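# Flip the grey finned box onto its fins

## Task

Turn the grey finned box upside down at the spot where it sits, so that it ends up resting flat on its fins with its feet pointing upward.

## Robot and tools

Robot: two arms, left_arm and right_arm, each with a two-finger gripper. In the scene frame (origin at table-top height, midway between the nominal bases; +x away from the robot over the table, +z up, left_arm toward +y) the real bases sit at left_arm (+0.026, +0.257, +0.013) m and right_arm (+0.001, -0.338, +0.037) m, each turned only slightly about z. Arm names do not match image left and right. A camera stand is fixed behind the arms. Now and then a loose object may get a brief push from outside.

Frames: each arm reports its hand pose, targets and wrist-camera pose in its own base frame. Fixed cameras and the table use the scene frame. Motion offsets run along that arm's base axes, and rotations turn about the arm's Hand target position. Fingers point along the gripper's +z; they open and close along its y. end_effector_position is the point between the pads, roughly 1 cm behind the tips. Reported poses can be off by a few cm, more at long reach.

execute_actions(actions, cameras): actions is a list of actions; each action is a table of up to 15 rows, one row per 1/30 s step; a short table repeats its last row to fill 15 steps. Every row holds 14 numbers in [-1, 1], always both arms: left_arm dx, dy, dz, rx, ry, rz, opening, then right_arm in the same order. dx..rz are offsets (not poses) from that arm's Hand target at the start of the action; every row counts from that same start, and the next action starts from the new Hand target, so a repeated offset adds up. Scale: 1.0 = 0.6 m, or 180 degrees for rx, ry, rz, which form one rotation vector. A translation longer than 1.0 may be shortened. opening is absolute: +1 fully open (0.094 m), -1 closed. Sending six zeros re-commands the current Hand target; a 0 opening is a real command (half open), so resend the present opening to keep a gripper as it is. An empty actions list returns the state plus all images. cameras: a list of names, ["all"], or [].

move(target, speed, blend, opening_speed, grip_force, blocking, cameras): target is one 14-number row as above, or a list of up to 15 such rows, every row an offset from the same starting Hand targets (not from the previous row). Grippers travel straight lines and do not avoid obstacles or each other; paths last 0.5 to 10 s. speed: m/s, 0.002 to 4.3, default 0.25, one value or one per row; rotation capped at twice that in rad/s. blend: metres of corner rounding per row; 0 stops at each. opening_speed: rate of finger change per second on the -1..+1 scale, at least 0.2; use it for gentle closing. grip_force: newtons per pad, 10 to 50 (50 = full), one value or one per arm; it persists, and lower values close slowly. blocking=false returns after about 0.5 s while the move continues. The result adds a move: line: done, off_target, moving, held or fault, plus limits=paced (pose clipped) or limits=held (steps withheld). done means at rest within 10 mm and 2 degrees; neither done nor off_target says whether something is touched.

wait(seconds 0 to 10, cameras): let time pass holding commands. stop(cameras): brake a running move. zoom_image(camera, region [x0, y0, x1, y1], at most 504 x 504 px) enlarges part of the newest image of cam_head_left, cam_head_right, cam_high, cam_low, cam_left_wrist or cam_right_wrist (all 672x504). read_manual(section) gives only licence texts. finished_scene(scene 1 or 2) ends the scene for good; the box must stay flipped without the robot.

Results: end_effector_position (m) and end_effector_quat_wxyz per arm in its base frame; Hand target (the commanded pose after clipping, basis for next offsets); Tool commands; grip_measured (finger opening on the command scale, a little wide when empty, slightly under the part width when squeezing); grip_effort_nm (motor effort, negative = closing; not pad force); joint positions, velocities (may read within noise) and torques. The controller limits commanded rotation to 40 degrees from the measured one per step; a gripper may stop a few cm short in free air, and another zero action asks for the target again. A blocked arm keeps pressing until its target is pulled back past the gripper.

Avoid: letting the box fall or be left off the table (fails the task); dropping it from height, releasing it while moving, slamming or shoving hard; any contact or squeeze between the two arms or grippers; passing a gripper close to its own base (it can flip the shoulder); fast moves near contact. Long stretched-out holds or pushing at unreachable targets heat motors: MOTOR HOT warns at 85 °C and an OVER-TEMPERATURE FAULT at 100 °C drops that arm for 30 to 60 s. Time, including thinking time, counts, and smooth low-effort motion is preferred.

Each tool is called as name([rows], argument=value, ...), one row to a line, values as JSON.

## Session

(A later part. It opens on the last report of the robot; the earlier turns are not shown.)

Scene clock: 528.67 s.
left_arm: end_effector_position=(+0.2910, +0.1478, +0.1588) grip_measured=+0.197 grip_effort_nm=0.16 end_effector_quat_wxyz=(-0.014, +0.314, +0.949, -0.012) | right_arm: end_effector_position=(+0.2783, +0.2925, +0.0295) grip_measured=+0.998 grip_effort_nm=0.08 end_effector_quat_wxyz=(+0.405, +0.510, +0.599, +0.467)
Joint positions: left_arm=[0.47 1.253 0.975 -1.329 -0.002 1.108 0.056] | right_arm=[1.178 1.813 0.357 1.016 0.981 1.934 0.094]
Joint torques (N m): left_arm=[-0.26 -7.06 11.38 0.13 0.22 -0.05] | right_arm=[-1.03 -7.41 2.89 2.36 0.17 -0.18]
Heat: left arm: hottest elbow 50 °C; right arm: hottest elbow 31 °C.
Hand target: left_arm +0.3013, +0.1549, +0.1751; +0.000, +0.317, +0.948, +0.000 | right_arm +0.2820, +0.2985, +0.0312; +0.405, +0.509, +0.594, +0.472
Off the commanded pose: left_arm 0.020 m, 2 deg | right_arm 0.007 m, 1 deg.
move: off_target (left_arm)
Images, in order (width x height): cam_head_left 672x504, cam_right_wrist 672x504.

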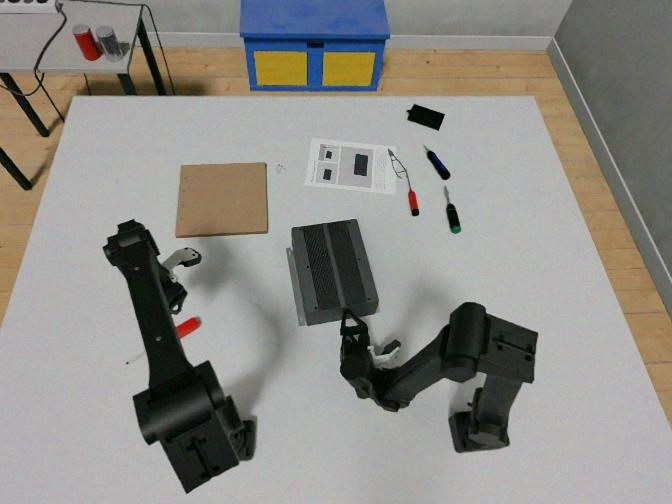

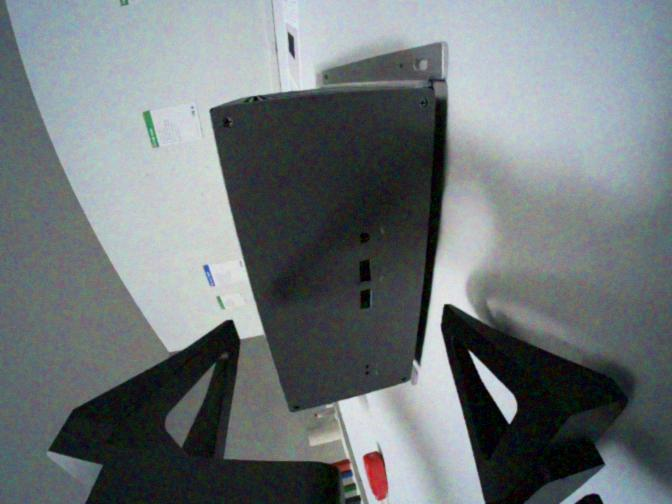

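move([
  [0,0,0.05,0,0,0,-1,-0.053,-0.0475,0.281,0,0,0,-1],
  [0.02,-0.2,0.05,-0.12,-0.08,-0.1,-1,0.08,-0.414,0.315,-0.212,-0.184,0.299,-1],
  [0.044,-0.425,-0.03,-0.2529,-0.1634,-0.2076,-1,0.147,-0.314,0.148,-0.424,-0.367,0.5976,-1],
], blend=[0.03,0.04,0], speed=0.25, cameras=["cam_right_wrist","cam_left_wrist","cam_head_left","cam_high"])

Scene clock: 776.93 s.
left_arm: end_effector_position=(+0.3273, -0.0967, +0.1636) grip_measured=-0.989 grip_effort_nm=-0.60 end_effector_quat_wxyz=(+0.352, +0.554, +0.703, -0.275) | right_arm: end_effector_position=(+0.3584, +0.1061, +0.1139) grip_measured=-0.986 grip_effort_nm=-0.76 end_effector_quat_wxyz=(-0.289, +0.667, -0.594, -0.345)
Joint positions: left_arm=[0.131 1.184 0.736 -0.98 0.918 1.395 0.001] | right_arm=[-0.084 1.573 0.955 -1.253 -0.9 -1.916 0.001]
Joint torques (N m): left_arm=[-1.61 -3.78 7.53 1.28 0.79 -0.08] | right_arm=[0.26 -9.29 8.76 -0.32 -0.53 -0.09]
Heat: left arm: hottest elbow 51 °C; right arm: hottest elbow 32 °C.
Hand target: left_arm +0.3275, -0.1003, +0.1570; +0.349, +0.559, +0.698, -0.280 | right_arm +0.3703, +0.1100, +0.1200; -0.292, +0.678, -0.583, -0.339
Off the commanded pose: left_arm 0.007 m, 1 deg | right_arm 0.014 m, 2 deg.
move: off_target (right_arm)
Images, in order (width x height): cam_head_left 672x504, cam_high 672x504, cam_left_wrist 672x504, cam_right_wrist 672x504.

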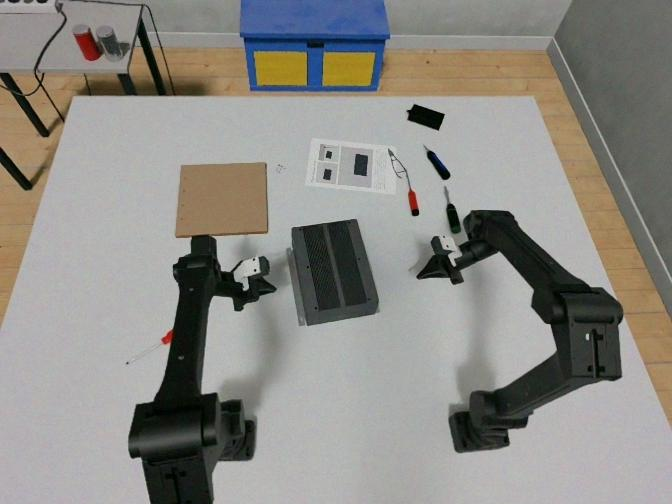

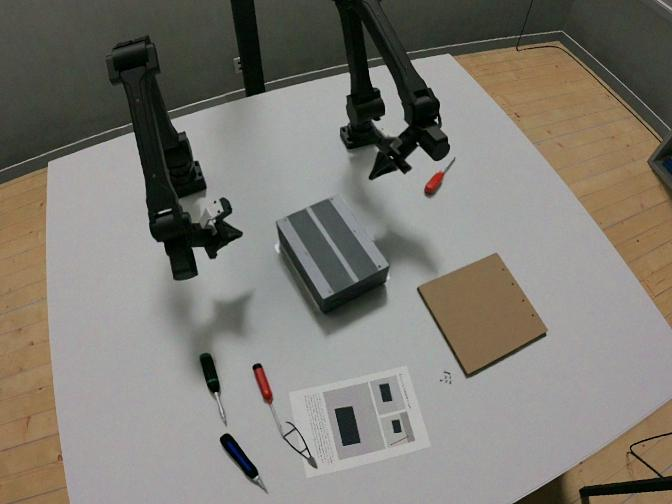

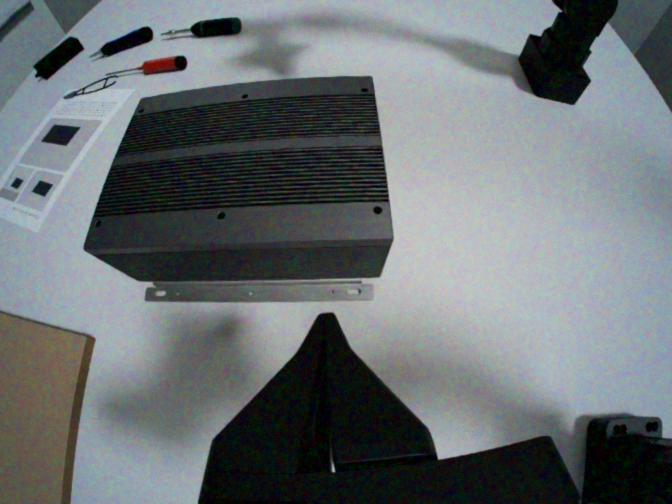

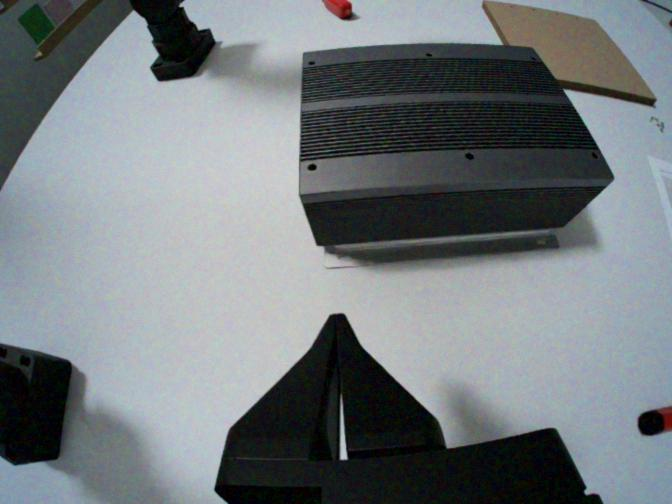

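move(target=[0,-0.0732,-0.1877,0,0,0,-1,0.0078,0.1137,-0.1448,0,0,0,-1], speed=0.15, cameras=["cam_right_wrist","cam_left_wrist","cam_head_left"])

Scene clock: 817.90 s.
left_arm: end_effector_position=(+0.3305, -0.1411, +0.0522) grip_measured=-0.989 grip_effort_nm=-0.60 end_effector_quat_wxyz=(+0.357, +0.561, +0.694, -0.274) | right_arm: end_effector_position=(+0.3758, +0.1734, +0.0354) grip_measured=-0.986 grip_effort_nm=-0.76 end_effector_quat_wxyz=(-0.293, +0.677, -0.585, -0.336)
Joint positions: left_arm=[-0.016 1.401 0.541 -0.385 0.892 1.187 0.001] | right_arm=[0.092 1.715 0.887 -0.808 -0.923 -1.658 0.001]
Joint torques (N m): left_arm=[-1.73 -4.89 5.71 1.62 0.52 -0.33] | right_arm=[0.32 -10.75 5.16 0.69 -0.78 0.01]
Heat: left arm: hottest elbow 46 °C; right arm: hottest elbow 36 °C.
Hand target: left_arm +0.3276, -0.1442, +0.0446; +0.349, +0.559, +0.698, -0.280 | right_arm +0.3748, +0.1784, +0.0330; -0.291, +0.678, -0.583, -0.339
Off the commanded pose: left_arm 0.009 m, 1 deg | right_arm 0.005 m, 0 deg.
move: done
Images, in order (width x height): cam_head_left 672x504, cam_left_wrist 672x504, cam_right_wrist 672x504.

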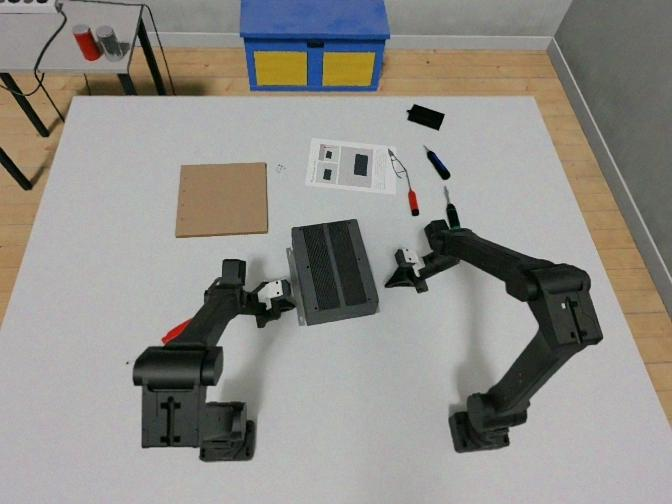

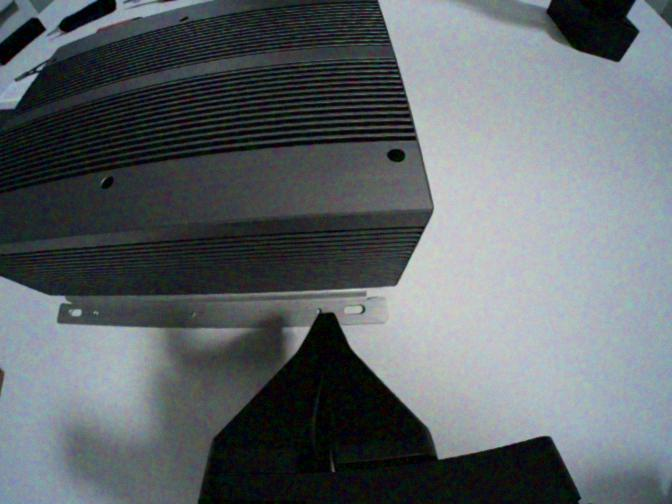

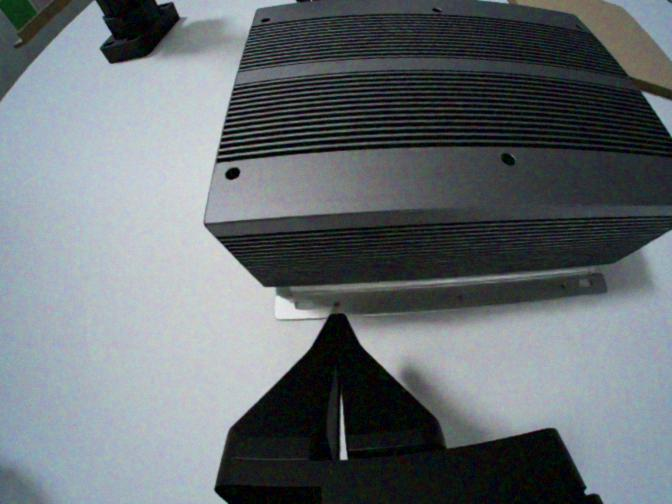

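move(target=[0.0008,-0.032,-0.002,0,0,0,-1,-0.0245,0.036,-0.014,0,0,0,-1], speed=0.08, cameras=["cam_right_wrist","cam_left_wrist"])

Scene clock: 835.30 s.
left_arm: end_effector_position=(+0.3310, -0.1604, +0.0511) grip_measured=-0.989 grip_effort_nm=-0.60 end_effector_quat_wxyz=(+0.357, +0.561, +0.694, -0.274) | right_arm: end_effector_position=(+0.3601, +0.1948, +0.0213) grip_measured=-0.986 grip_effort_nm=-0.76 end_effector_quat_wxyz=(-0.288, +0.675, -0.588, -0.341)
Joint positions: left_arm=[-0.08 1.401 0.529 -0.3 0.87 1.093 0.001] | right_arm=[0.151 1.715 0.831 -0.689 -0.925 -1.559 0.001]
Joint torques (N m): left_arm=[-1.61 -4.78 5.75 1.77 0.48 -0.31] | right_arm=[0.26 -11.75 4.81 0.8 -0.78 0.04]
Heat: left arm: hottest elbow 44 °C; right arm: hottest elbow 35 °C.
Hand target: left_arm +0.3281, -0.1633, +0.0433; +0.349, +0.559, +0.698, -0.280 | right_arm +0.3601, +0.1998, +0.0246; -0.291, +0.678, -0.584, -0.339
Off the commanded pose: left_arm 0.009 m, 1 deg | right_arm 0.006 m, 1 deg.
move: done
Images, in order (width x height): cam_left_wrist 672x504, cam_right_wrist 672x504.

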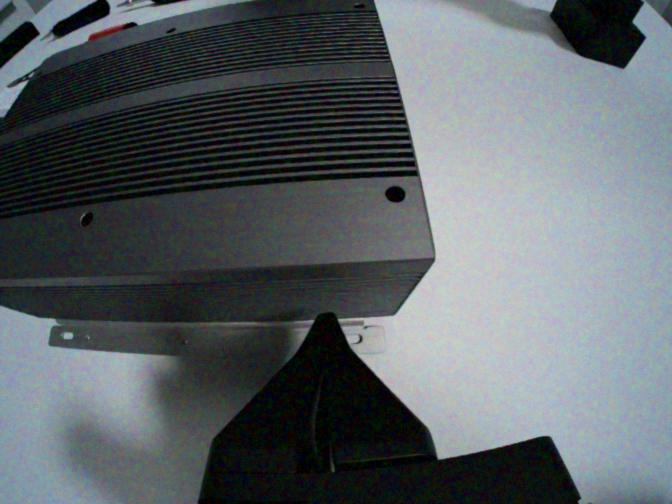

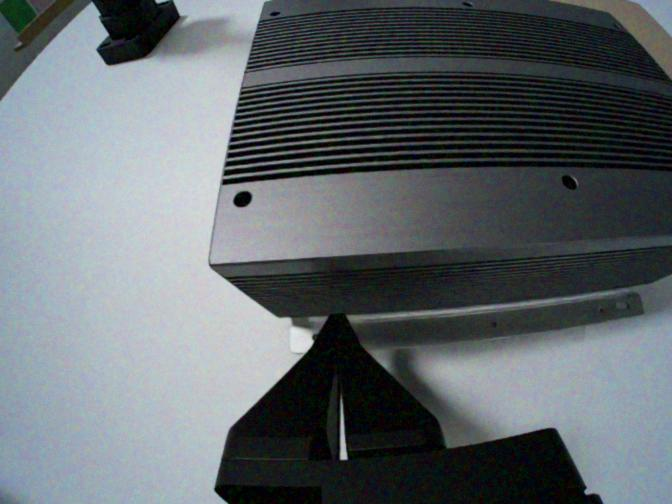

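move(target=[0.0061,-0.0328,0,0,0,0,-1,0.0053,0.033,0.01,0,0,0,-1], speed=0.04, cameras=["cam_right_wrist","cam_left_wrist"])

Scene clock: 847.77 s.
left_arm: end_effector_position=(+0.3343, -0.1678, +0.0468) grip_measured=-0.989 grip_effort_nm=-0.60 end_effector_quat_wxyz=(+0.352, +0.550, +0.709, -0.269) | right_arm: end_effector_position=(+0.3617, +0.2051, +0.0207) grip_measured=-0.986 grip_effort_nm=-0.76 end_effector_quat_wxyz=(-0.282, +0.666, -0.600, -0.342)
Joint positions: left_arm=[-0.113 1.408 0.523 -0.244 0.832 1.009 0.001] | right_arm=[0.178 1.715 0.831 -0.65 -0.918 -1.48 0.001]
Joint torques (N m): left_arm=[-4.13 -4.66 6.34 2.43 0.96 -0.36] | right_arm=[1.96 -12.69 5.6 1.16 -1.04 0.03]
Heat: left arm: hottest elbow 43 °C; right arm: hottest elbow 35 °C.
Hand target: left_arm +0.3316, -0.1830, +0.0432; +0.349, +0.559, +0.698, -0.280 | right_arm +0.3633, +0.2198, +0.0307; -0.291, +0.678, -0.583, -0.339
Off the commanded pose: left_arm 0.016 m, 2 deg | right_arm 0.018 m, 3 deg.
move: off_target (left_arm, right_arm)
Images, in order (width x height): cam_left_wrist 672x504, cam_right_wrist 672x504.

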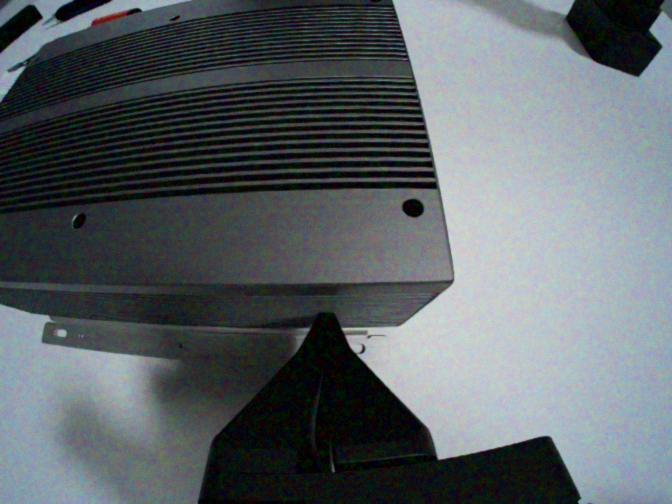

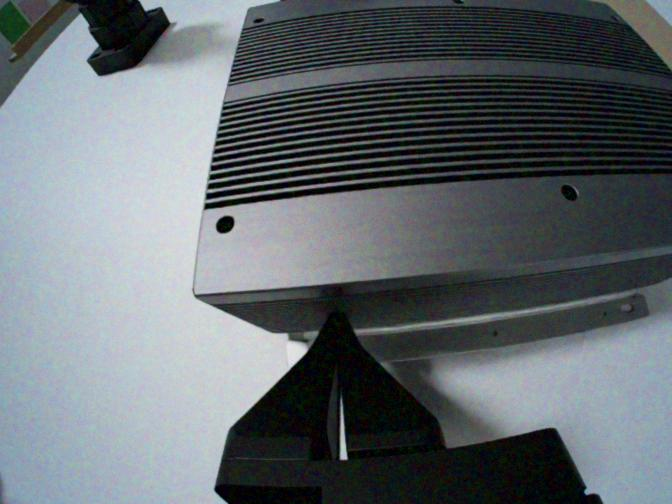

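move(target=[0.0077,-0.041,0,0,0,0,-1,-0.0058,0.0413,0,0,0,0,-1], speed=0.04, cameras=["cam_right_wrist","cam_left_wrist"])

Scene clock: 859.37 s.
left_arm: end_effector_position=(+0.3374, -0.1736, +0.0470) grip_measured=-0.989 grip_effort_nm=-0.60 end_effector_quat_wxyz=(+0.351, +0.530, +0.723, -0.270) | right_arm: end_effector_position=(+0.3690, +0.2025, +0.0209) grip_measured=-0.986 grip_effort_nm=-0.77 end_effector_quat_wxyz=(-0.282, +0.655, -0.623, -0.322)
Joint positions: left_arm=[-0.134 1.407 0.516 -0.194 0.814 0.919 0.001] | right_arm=[0.179 1.691 0.815 -0.588 -0.879 -1.39 0.001]
Joint torques (N m): left_arm=[-8.53 -3.84 7.34 3.44 0.42 -0.37] | right_arm=[6.48 -11.22 5.85 1.76 -2.44 0.06]
Heat: left arm: hottest elbow 43 °C; right arm: hottest elbow 35 °C.
Hand target: left_arm +0.3364, -0.2077, +0.0434; +0.349, +0.559, +0.698, -0.280 | right_arm +0.3598, +0.2445, +0.0306; -0.291, +0.678, -0.583, -0.340
Off the commanded pose: left_arm 0.034 m, 4 deg | right_arm 0.044 m, 6 deg.
move: off_target (left_arm, right_arm)
Images, in order (width x height): cam_left_wrist 672x504, cam_right_wrist 672x504.

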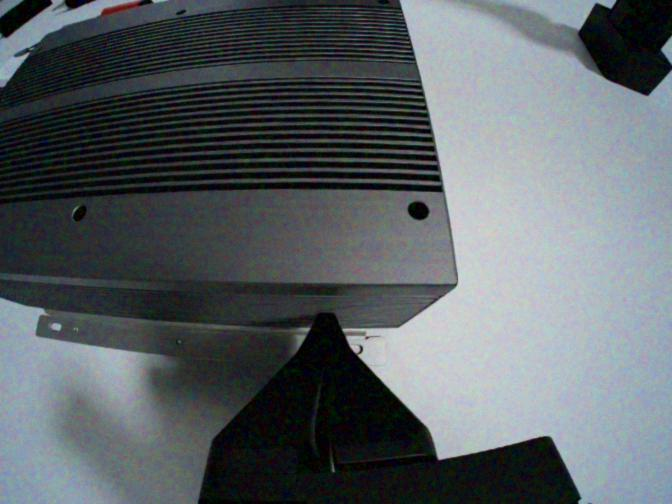

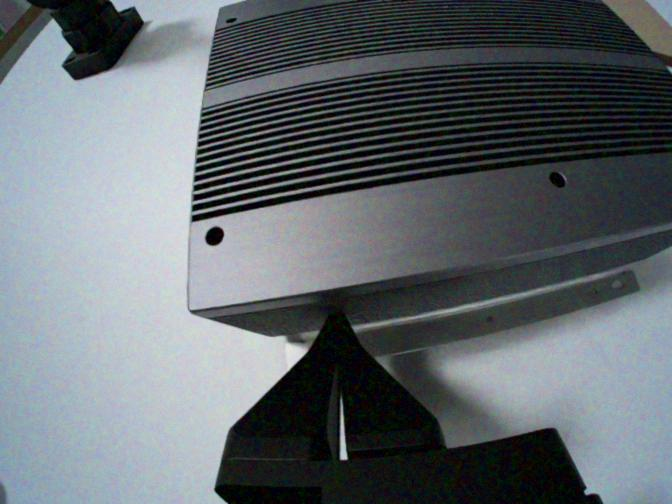

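move(target=[0,0,0.083,0,0,0,-1,0.0,0.0,0.083,0,0,0,-1], speed=0.05, cameras=["cam_right_wrist","cam_left_wrist","cam_low","cam_head_left"])

Scene clock: 867.67 s.
left_arm: end_effector_position=(+0.3130, -0.1772, +0.0535) grip_measured=-0.989 grip_effort_nm=-0.60 end_effector_quat_wxyz=(+0.308, +0.533, +0.739, -0.274) | right_arm: end_effector_position=(+0.3570, +0.2016, +0.0472) grip_measured=-0.986 grip_effort_nm=-0.76 end_effector_quat_wxyz=(-0.269, +0.654, -0.629, -0.325)
Joint positions: left_arm=[-0.171 1.331 0.515 -0.347 0.768 0.912 0.001] | right_arm=[0.186 1.612 0.815 -0.69 -0.867 -1.385 0.001]
Joint torques (N m): left_arm=[-5.36 -8.06 11.75 1.94 2.28 -0.3] | right_arm=[6.01 -12.92 9.06 0.36 -2.92 0.06]
Heat: left arm: hottest elbow 44 °C; right arm: hottest elbow 34 °C.
Hand target: left_arm +0.3364, -0.2077, +0.0932; +0.349, +0.559, +0.698, -0.280 | right_arm +0.3598, +0.2444, +0.0803; -0.291, +0.678, -0.584, -0.339
Off the commanded pose: left_arm 0.055 m, 7 deg | right_arm 0.054 m, 7 deg.
move: off_target (left_arm, right_arm)
Images, in order (width x height): cam_head_left 672x504, cam_low 672x504, cam_left_wrist 672x504, cam_right_wrist 672x504.

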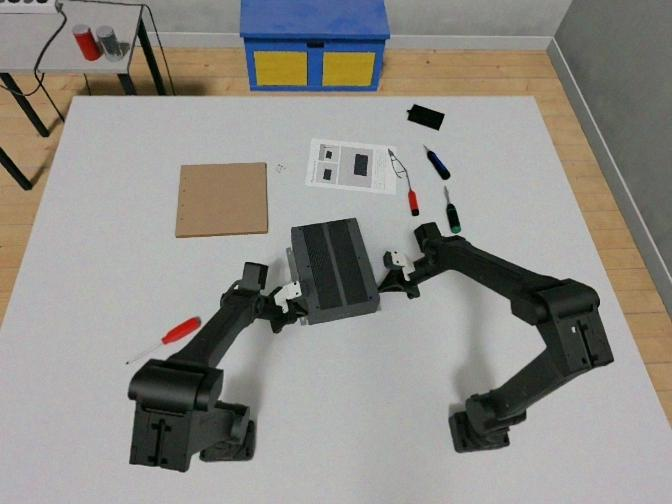

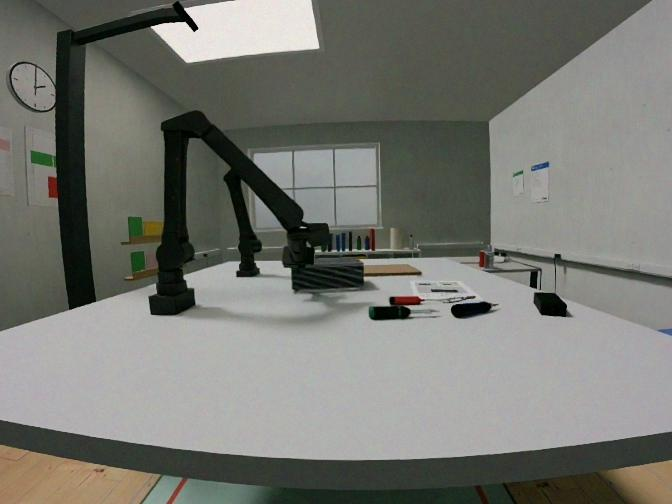

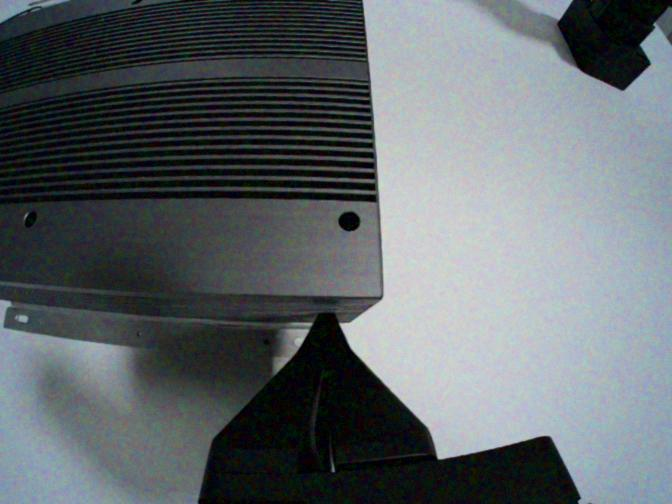

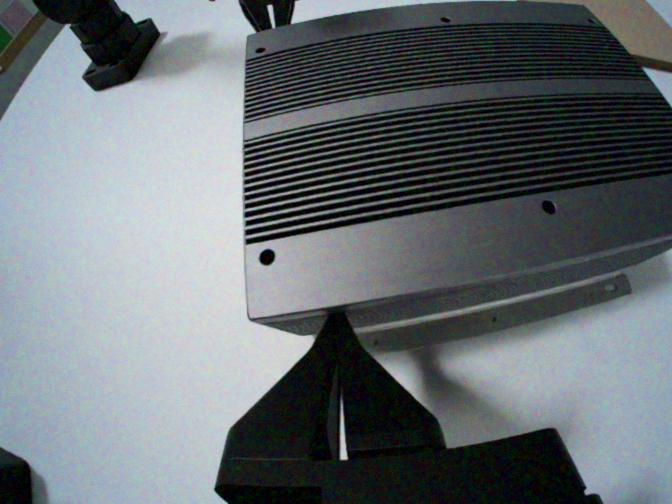

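zoom_image(camera="cam_head_left", region=[250, 200, 430, 350])

zoom_image(camera="cam_low", region=[270, 220, 400, 310])

Scaled by 2.800.

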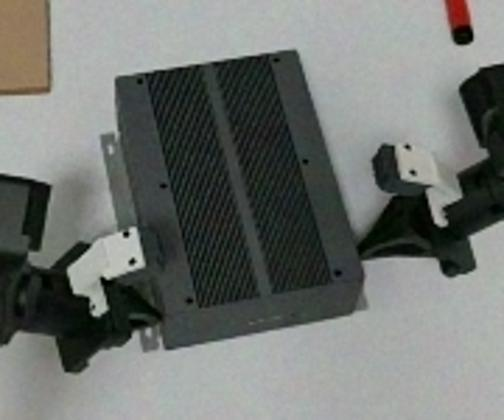

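Scaled by 3.877.

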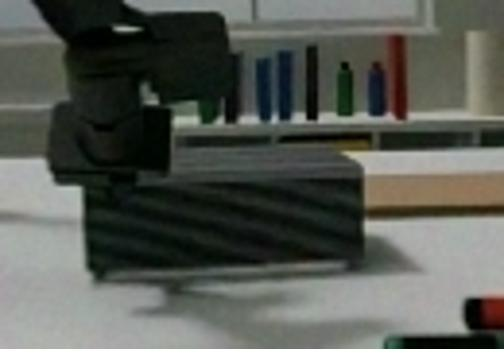

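zoom_image(camera="cam_right_wrist", region=[230, 230, 400, 360])

zoom_image(camera="cam_left_wrist", region=[250, 230, 410, 360])

Scaled by 2.965 from the camera's 672x504 image, which has a finer 960x720 frame.

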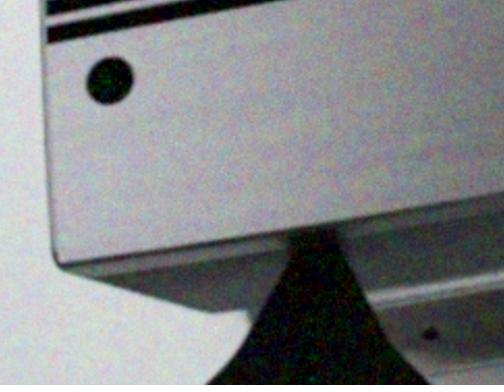

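Scaled by 3.150 from the camera's 672x504 image, which has a finer 960x720 frame.

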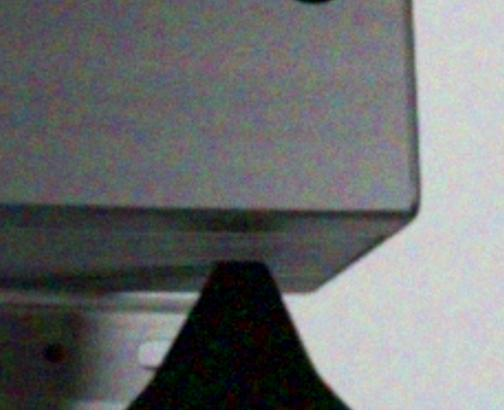

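move(target=[-0.016,0.113,0,0,0,0,-1,0.007,-0.124,0,0,0,0,-1], speed=0.06, cameras=["cam_right_wrist","cam_left_wrist"])

Scene clock: 943.17 s.
left_arm: end_effector_position=(+0.3107, -0.1426, +0.0783) grip_measured=-0.989 grip_effort_nm=-0.59 end_effector_quat_wxyz=(+0.332, +0.553, +0.706, -0.292) | right_arm: end_effector_position=(+0.3473, +0.1730, +0.0716) grip_measured=-0.986 grip_effort_nm=-0.76 end_effector_quat_wxyz=(-0.279, +0.675, -0.587, -0.350)
Joint positions: left_arm=[-0.022 1.296 0.555 -0.568 0.889 1.18 0.001] | right_arm=[0.098 1.599 0.859 -0.942 -0.923 -1.669 0.001]
Joint torques (N m): left_arm=[0.03 -6.3 9.48 0.68 0.76 -0.05] | right_arm=[-1.79 -9.7 8.28 -0.05 -0.77 -0.08]
Heat: left arm: hottest elbow 51 °C; right arm: hottest wrist yaw 42 °C.
Hand target: left_arm +0.3267, -0.1399, +0.0931; +0.349, +0.559, +0.698, -0.280 | right_arm +0.3640, +0.1701, +0.0804; -0.291, +0.678, -0.584, -0.340
Off the commanded pose: left_arm 0.022 m, 3 deg | right_arm 0.019 m, 2 deg.
move: off_target (left_arm, right_arm)
Images, in order (width x height): cam_left_wrist 672x504, cam_right_wrist 672x504.

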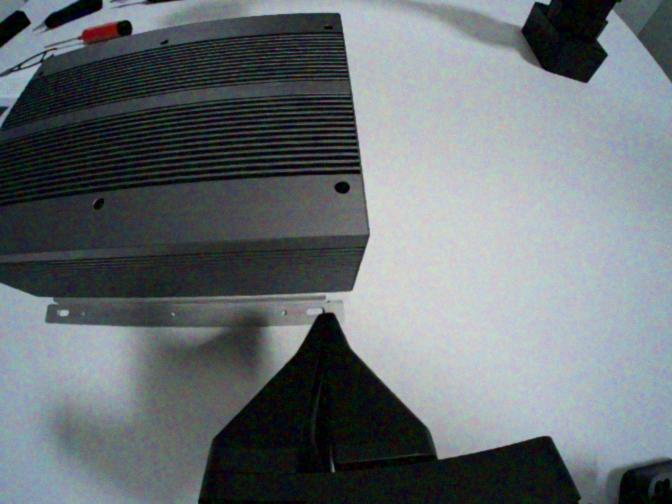

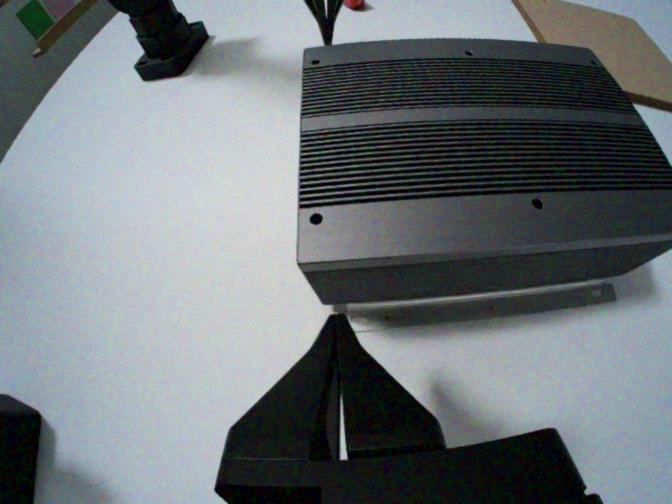

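move(target=[0.0017,-0.0295,-0.0808,-0.1197,-0.0197,-0.0366,-1,-0.0103,0.0277,-0.0997,0.1211,0.0083,-0.0473,-1], speed=0.08, cameras=["cam_right_wrist","cam_left_wrist"])

Scene clock: 1151.27 s.
left_arm: end_effector_position=(+0.3283, -0.1607, +0.0514) grip_measured=-0.989 grip_effort_nm=-0.59 end_effector_quat_wxyz=(+0.451, +0.534, +0.588, -0.408) | right_arm: end_effector_position=(+0.3553, +0.1916, +0.0228) grip_measured=-0.986 grip_effort_nm=-0.76 end_effector_quat_wxyz=(-0.428, +0.569, -0.555, -0.431)
Joint positions: left_arm=[0.022 1.628 0.549 -0.217 1.296 1.288 0.001] | right_arm=[0.067 1.803 0.693 -0.275 -1.3 -1.386 0.001]
Joint torques (N m): left_arm=[0.03 -6.24 4.23 1.47 0.86 -0.08] | right_arm=[-1.79 -9.88 3.48 1.28 -0.89 0.12]
Heat: left arm: hottest elbow 49 °C; right arm: hottest elbow 40 °C.
Hand target: left_arm +0.3279, -0.1575, +0.0447; +0.452, +0.531, +0.590, -0.407 | right_arm +0.3578, +0.1867, +0.0206; -0.431, +0.561, -0.561, -0.430
Off the commanded pose: left_arm 0.007 m, 0 deg | right_arm 0.006 m, 1 deg.
move: done
Images, in order (width x height): cam_left_wrist 672x504, cam_right_wrist 672x504.

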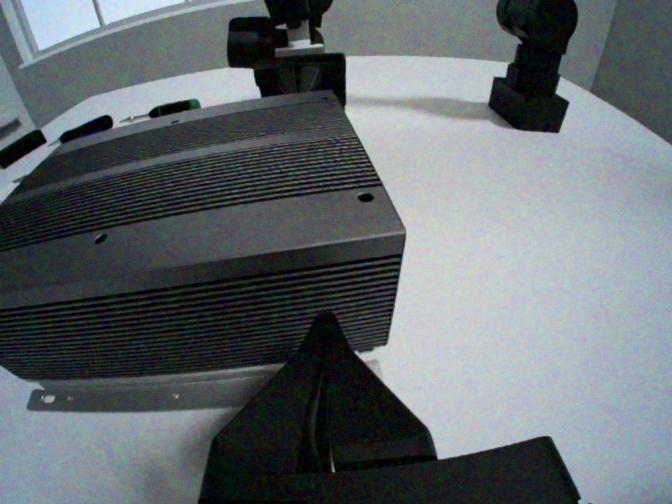

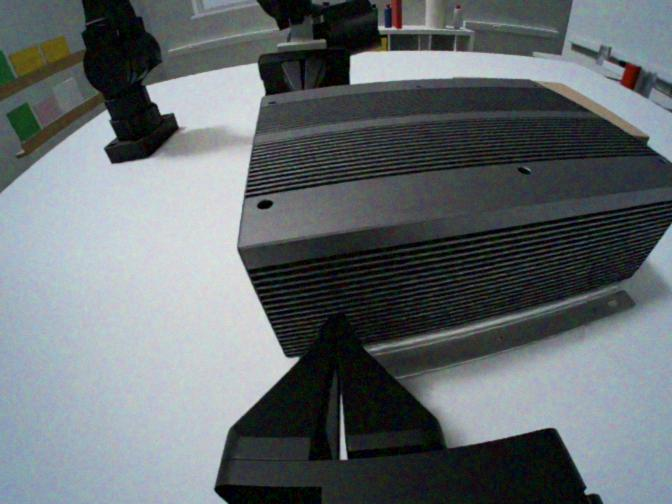

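zoom_image(camera="cam_left_wrist", region=[320, 220, 430, 370])

zoom_image(camera="cam_right_wrist", region=[230, 230, 380, 380])

Scaled by 3.360 from the camera's 672x504 image, which has a finer 960x720 frame.

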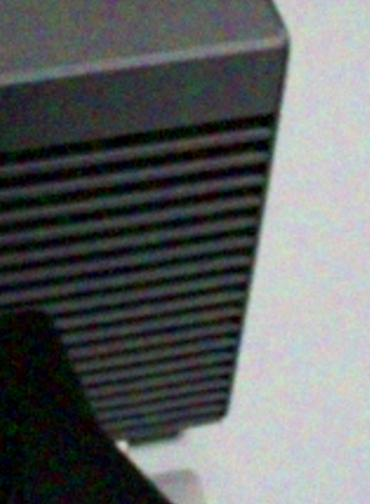

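Scaled by 3.360 from the camera's 672x504 image, which has a finer 960x720 frame.

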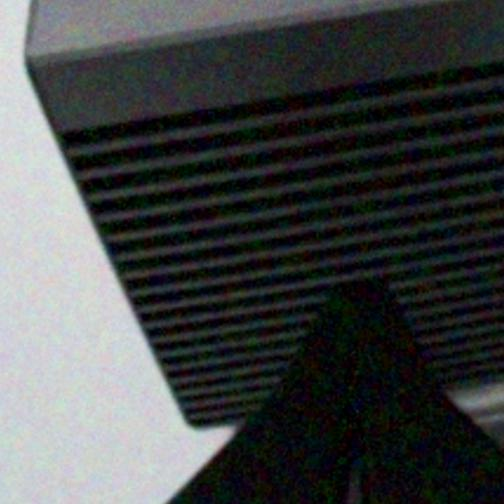

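move([
  [0.0092,-0.0491,0,0,0,0,-1,-0.0069,0.0495,0,0,0,0,-1],
], speed=0.04)

move([
  [0.0092,-0.0491,0,0,0,0,-1,-0.0069,0.0495,0,0,0,0,-1],
], speed=0.04, cameras=["cam_right_wrist","cam_left_wrist"])

Scene clock: 1169.33 s.
left_arm: end_effector_position=(+0.3361, -0.1705, +0.0503) grip_measured=-0.989 grip_effort_nm=-0.60 end_effector_quat_wxyz=(+0.462, +0.521, +0.598, -0.397) | right_arm: end_effector_position=(+0.3588, +0.2019, +0.0185) grip_measured=-0.986 grip_effort_nm=-0.76 end_effector_quat_wxyz=(-0.434, +0.550, -0.574, -0.424)
Joint positions: left_arm=[-0.012 1.629 0.498 0.091 1.268 1.026 0.001] | right_arm=[0.098 1.803 0.63 0.049 -1.275 -1.099 0.001]
Joint torques (N m): left_arm=[-4.84 -5.77 5.09 2.18 0.48 -0.37] | right_arm=[2.08 -10.4 3.37 1.54 -0.79 0.01]
Heat: left arm: hottest elbow 46 °C; right arm: hottest elbow 37 °C.
Hand target: left_arm +0.3333, -0.1870, +0.0447; +0.452, +0.531, +0.590, -0.408 | right_arm +0.3538, +0.2163, +0.0206; -0.431, +0.561, -0.561, -0.430
Off the commanded pose: left_arm 0.018 m, 2 deg | right_arm 0.016 m, 2 deg.
move: off_target (left_arm, right_arm)

Scene clock: 1171.03 s.
left_arm: end_effector_position=(+0.3413, -0.1758, +0.0506) grip_measured=-0.989 grip_effort_nm=-0.60 end_effector_quat_wxyz=(+0.470, +0.500, +0.614, -0.391) | right_arm: end_effector_position=(+0.3704, +0.2002, +0.0183) grip_measured=-0.986 grip_effort_nm=-0.76 end_effector_quat_wxyz=(+0.449, -0.530, +0.598, +0.400)
Joint positions: left_arm=[-0.033 1.637 0.459 0.314 1.231 0.824 0.001] | right_arm=[0.098 1.801 0.588 0.281 -1.219 -0.899 0.001]
Joint torques (N m): left_arm=[-10.17 -4.89 6.43 2.76 -0.05 -0.37] | right_arm=[8.64 -9.99 3.66 2 -1.37 0.06]
Heat: left arm: hottest elbow 46 °C; right arm: hottest elbow 37 °C.
Hand target: left_arm +0.3389, -0.2164, +0.0446; +0.452, +0.531, +0.590, -0.407 | right_arm +0.3497, +0.2460, +0.0206; +0.431, -0.561, +0.561, +0.430
Off the commanded pose: left_arm 0.041 m, 5 deg | right_arm 0.050 m, 7 deg.
move: off_target (left_arm, right_arm)
Images, in order (width x height): cam_left_wrist 672x504, cam_right_wrist 672x504.

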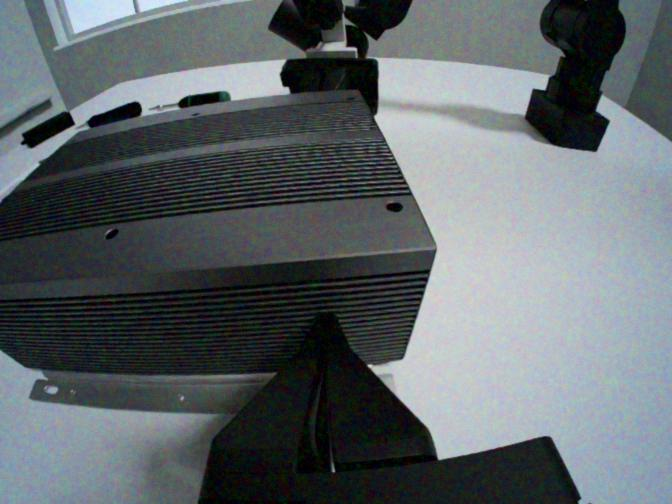

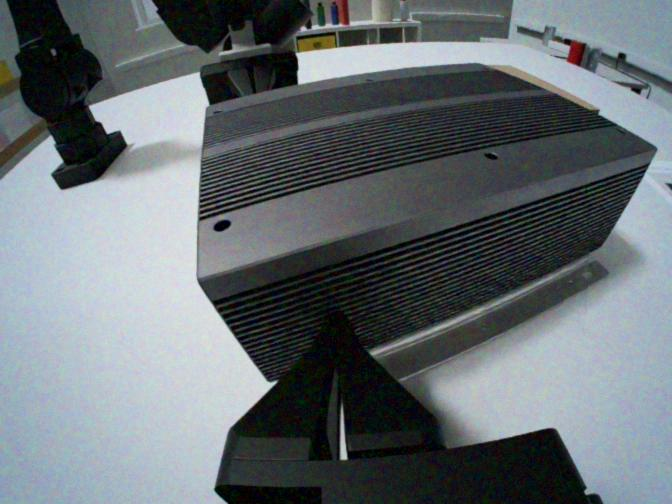

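execute_actions(actions=[], cameras=["cam_head_left","cam_high","cam_left_wrist","cam_right_wrist"])

Scene clock: 1211.03 s.
left_arm: end_effector_position=(+0.3413, -0.1758, +0.0506) grip_measured=-0.989 grip_effort_nm=-0.59 end_effector_quat_wxyz=(+0.470, +0.500, +0.614, -0.391) | right_arm: end_effector_position=(+0.3704, +0.2002, +0.0183) grip_measured=-0.986 grip_effort_nm=-0.76 end_effector_quat_wxyz=(+0.449, -0.530, +0.598, +0.400)
Joint positions: left_arm=[-0.033 1.637 0.459 0.314 1.231 0.824 0.001] | right_arm=[0.098 1.801 0.588 0.281 -1.219 -0.899 0.001]
Joint velocities: within noise
Joint torques (N m): left_arm=[-9.93 -4.95 6.45 2.71 -0.05 -0.37] | right_arm=[8.06 -9.58 3.67 1.98 -1.38 0.03]
Heat: left arm: hottest elbow 44 °C; right arm: hottest elbow 35 °C.
Hand target: left_arm +0.3389, -0.2164, +0.0446; +0.452, +0.531, +0.590, -0.407 | right_arm +0.3497, +0.2460, +0.0206; +0.431, -0.561, +0.561, +0.430
Tool commands: left_gripper/opening=-1.0 right_gripper/opening=-1.0
Off the commanded pose: left_arm 0.041 m, 5 deg | right_arm 0.050 m, 7 deg.
Images, in order (width x height): cam_head_left 672x504, cam_high 672x504, cam_left_wrist 672x504, cam_right_wrist 672x504.

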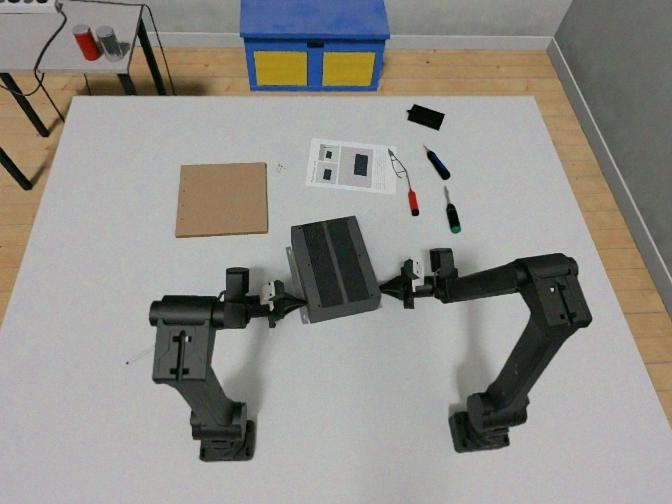

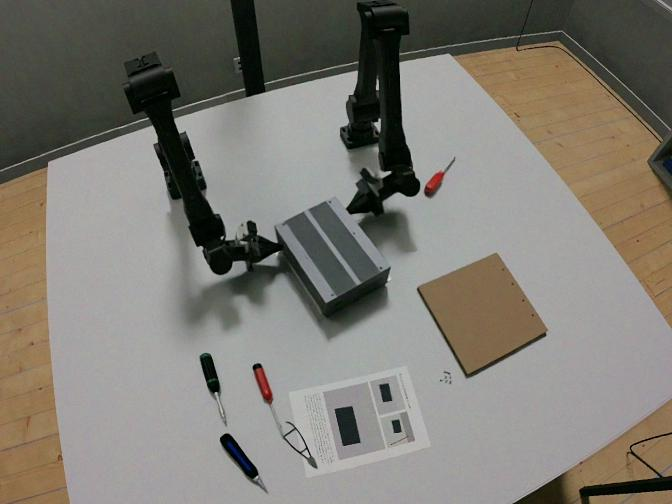

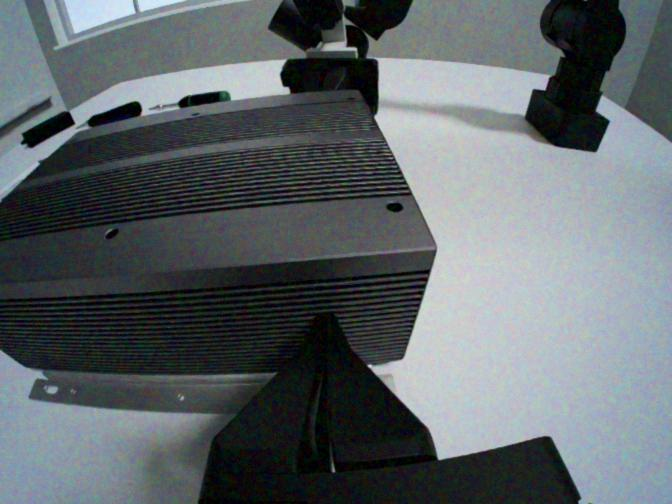

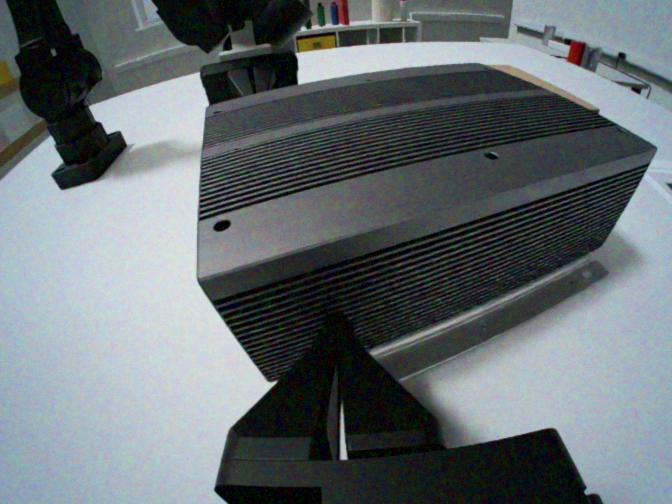

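move(target=[0,0,0.05,0,0,0,-1,0,0,0.05,0,0,0,-1], speed=0.05, cameras=[])

move(target=[0,0,0.05,0,0,0,-1,0,0,0.05,0,0,0,-1], speed=0.05, cameras=["cam_left_wrist","cam_right_wrist","cam_low"])

Scene clock: 1217.33 s.
left_arm: end_effector_position=(+0.3384, -0.1789, +0.0520) grip_measured=-0.989 grip_effort_nm=-0.60 end_effector_quat_wxyz=(+0.451, +0.494, +0.634, -0.388) | right_arm: end_effector_position=(+0.3699, +0.1974, +0.0199) grip_measured=-0.986 grip_effort_nm=-0.76 end_effector_quat_wxyz=(+0.431, -0.522, +0.622, +0.393)
Joint positions: left_arm=[-0.05 1.596 0.459 0.241 1.187 0.809 0.001] | right_arm=[0.098 1.763 0.588 0.2 -1.175 -0.896 0.001]
Joint torques (N m): left_arm=[-8.88 -9.58 7.57 1.55 1.71 -0.33] | right_arm=[7.94 -14.04 4.07 1.26 -3.39 0.08]
Heat: left arm: hottest elbow 44 °C; right arm: hottest elbow 34 °C.
Hand target: left_arm +0.3388, -0.2165, +0.0747; +0.452, +0.531, +0.590, -0.407 | right_arm +0.3497, +0.2460, +0.0506; +0.431, -0.561, +0.561, +0.430
Off the commanded pose: left_arm 0.044 m, 7 deg | right_arm 0.061 m, 9 deg.
move: off_target (left_arm, right_arm)
No camera images: "cameras" was empty.

Scene clock: 1218.83 s.
left_arm: end_effector_position=(+0.3292, -0.1809, +0.0706) grip_measured=-0.989 grip_effort_nm=-0.60 end_effector_quat_wxyz=(+0.435, +0.489, +0.643, -0.397) | right_arm: end_effector_position=(+0.3667, +0.1971, +0.0497) grip_measured=-0.986 grip_effort_nm=-0.76 end_effector_quat_wxyz=(+0.430, -0.522, +0.622, +0.394)
Joint positions: left_arm=[-0.058 1.5 0.459 0.105 1.181 0.808 0.001] | right_arm=[0.098 1.657 0.586 0.095 -1.175 -0.894 0.001]
Joint torques (N m): left_arm=[-8.06 -9.64 9.47 2.04 2 -0.31] | right_arm=[9 -13.57 5.82 1.22 -3.38 0.03]
Heat: left arm: hottest elbow 44 °C; right arm: hottest elbow 34 °C.
Hand target: left_arm +0.3389, -0.2165, +0.1047; +0.452, +0.531, +0.590, -0.407 | right_arm +0.3496, +0.2460, +0.0806; +0.431, -0.561, +0.561, +0.430
Off the commanded pose: left_arm 0.050 m, 8 deg | right_arm 0.060 m, 9 deg.
move: off_target (left_arm, right_arm)
Images, in order (width x height): cam_low 672x504, cam_left_wrist 672x504, cam_right_wrist 672x504.

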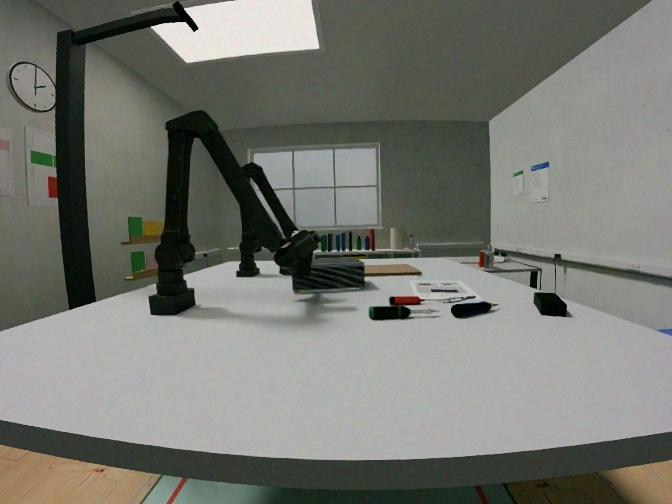

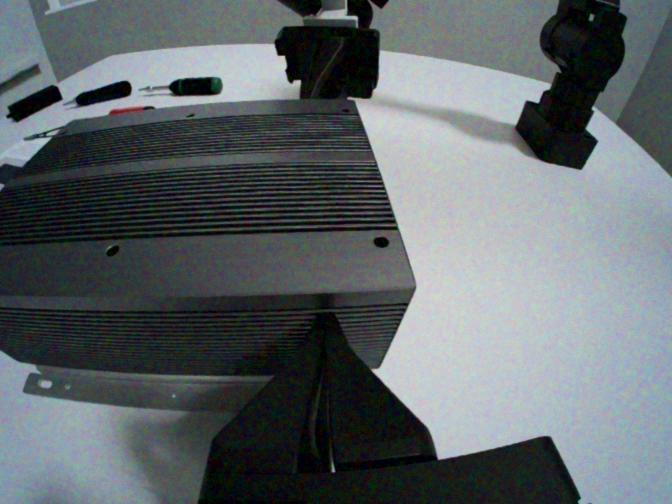

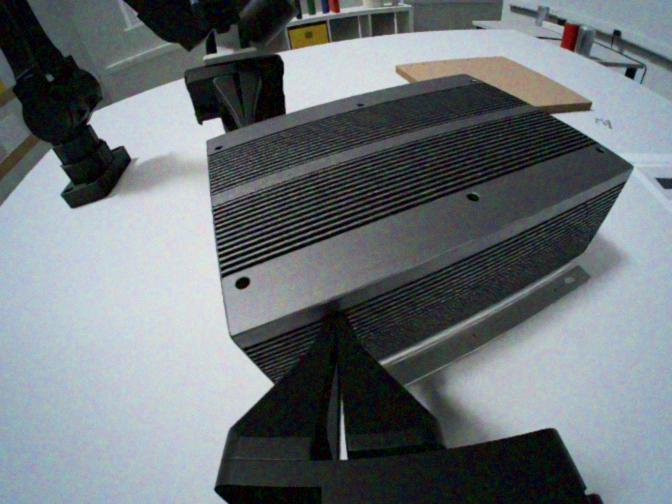

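zoom_image(camera="cam_low", region=[250, 220, 420, 330])

Scaled by 2.965.

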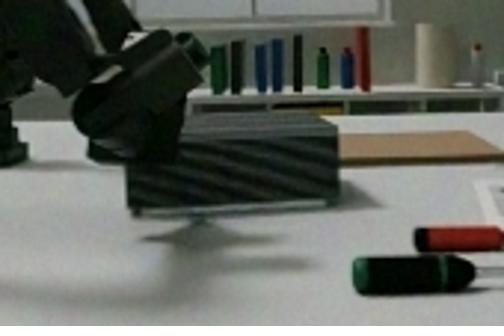

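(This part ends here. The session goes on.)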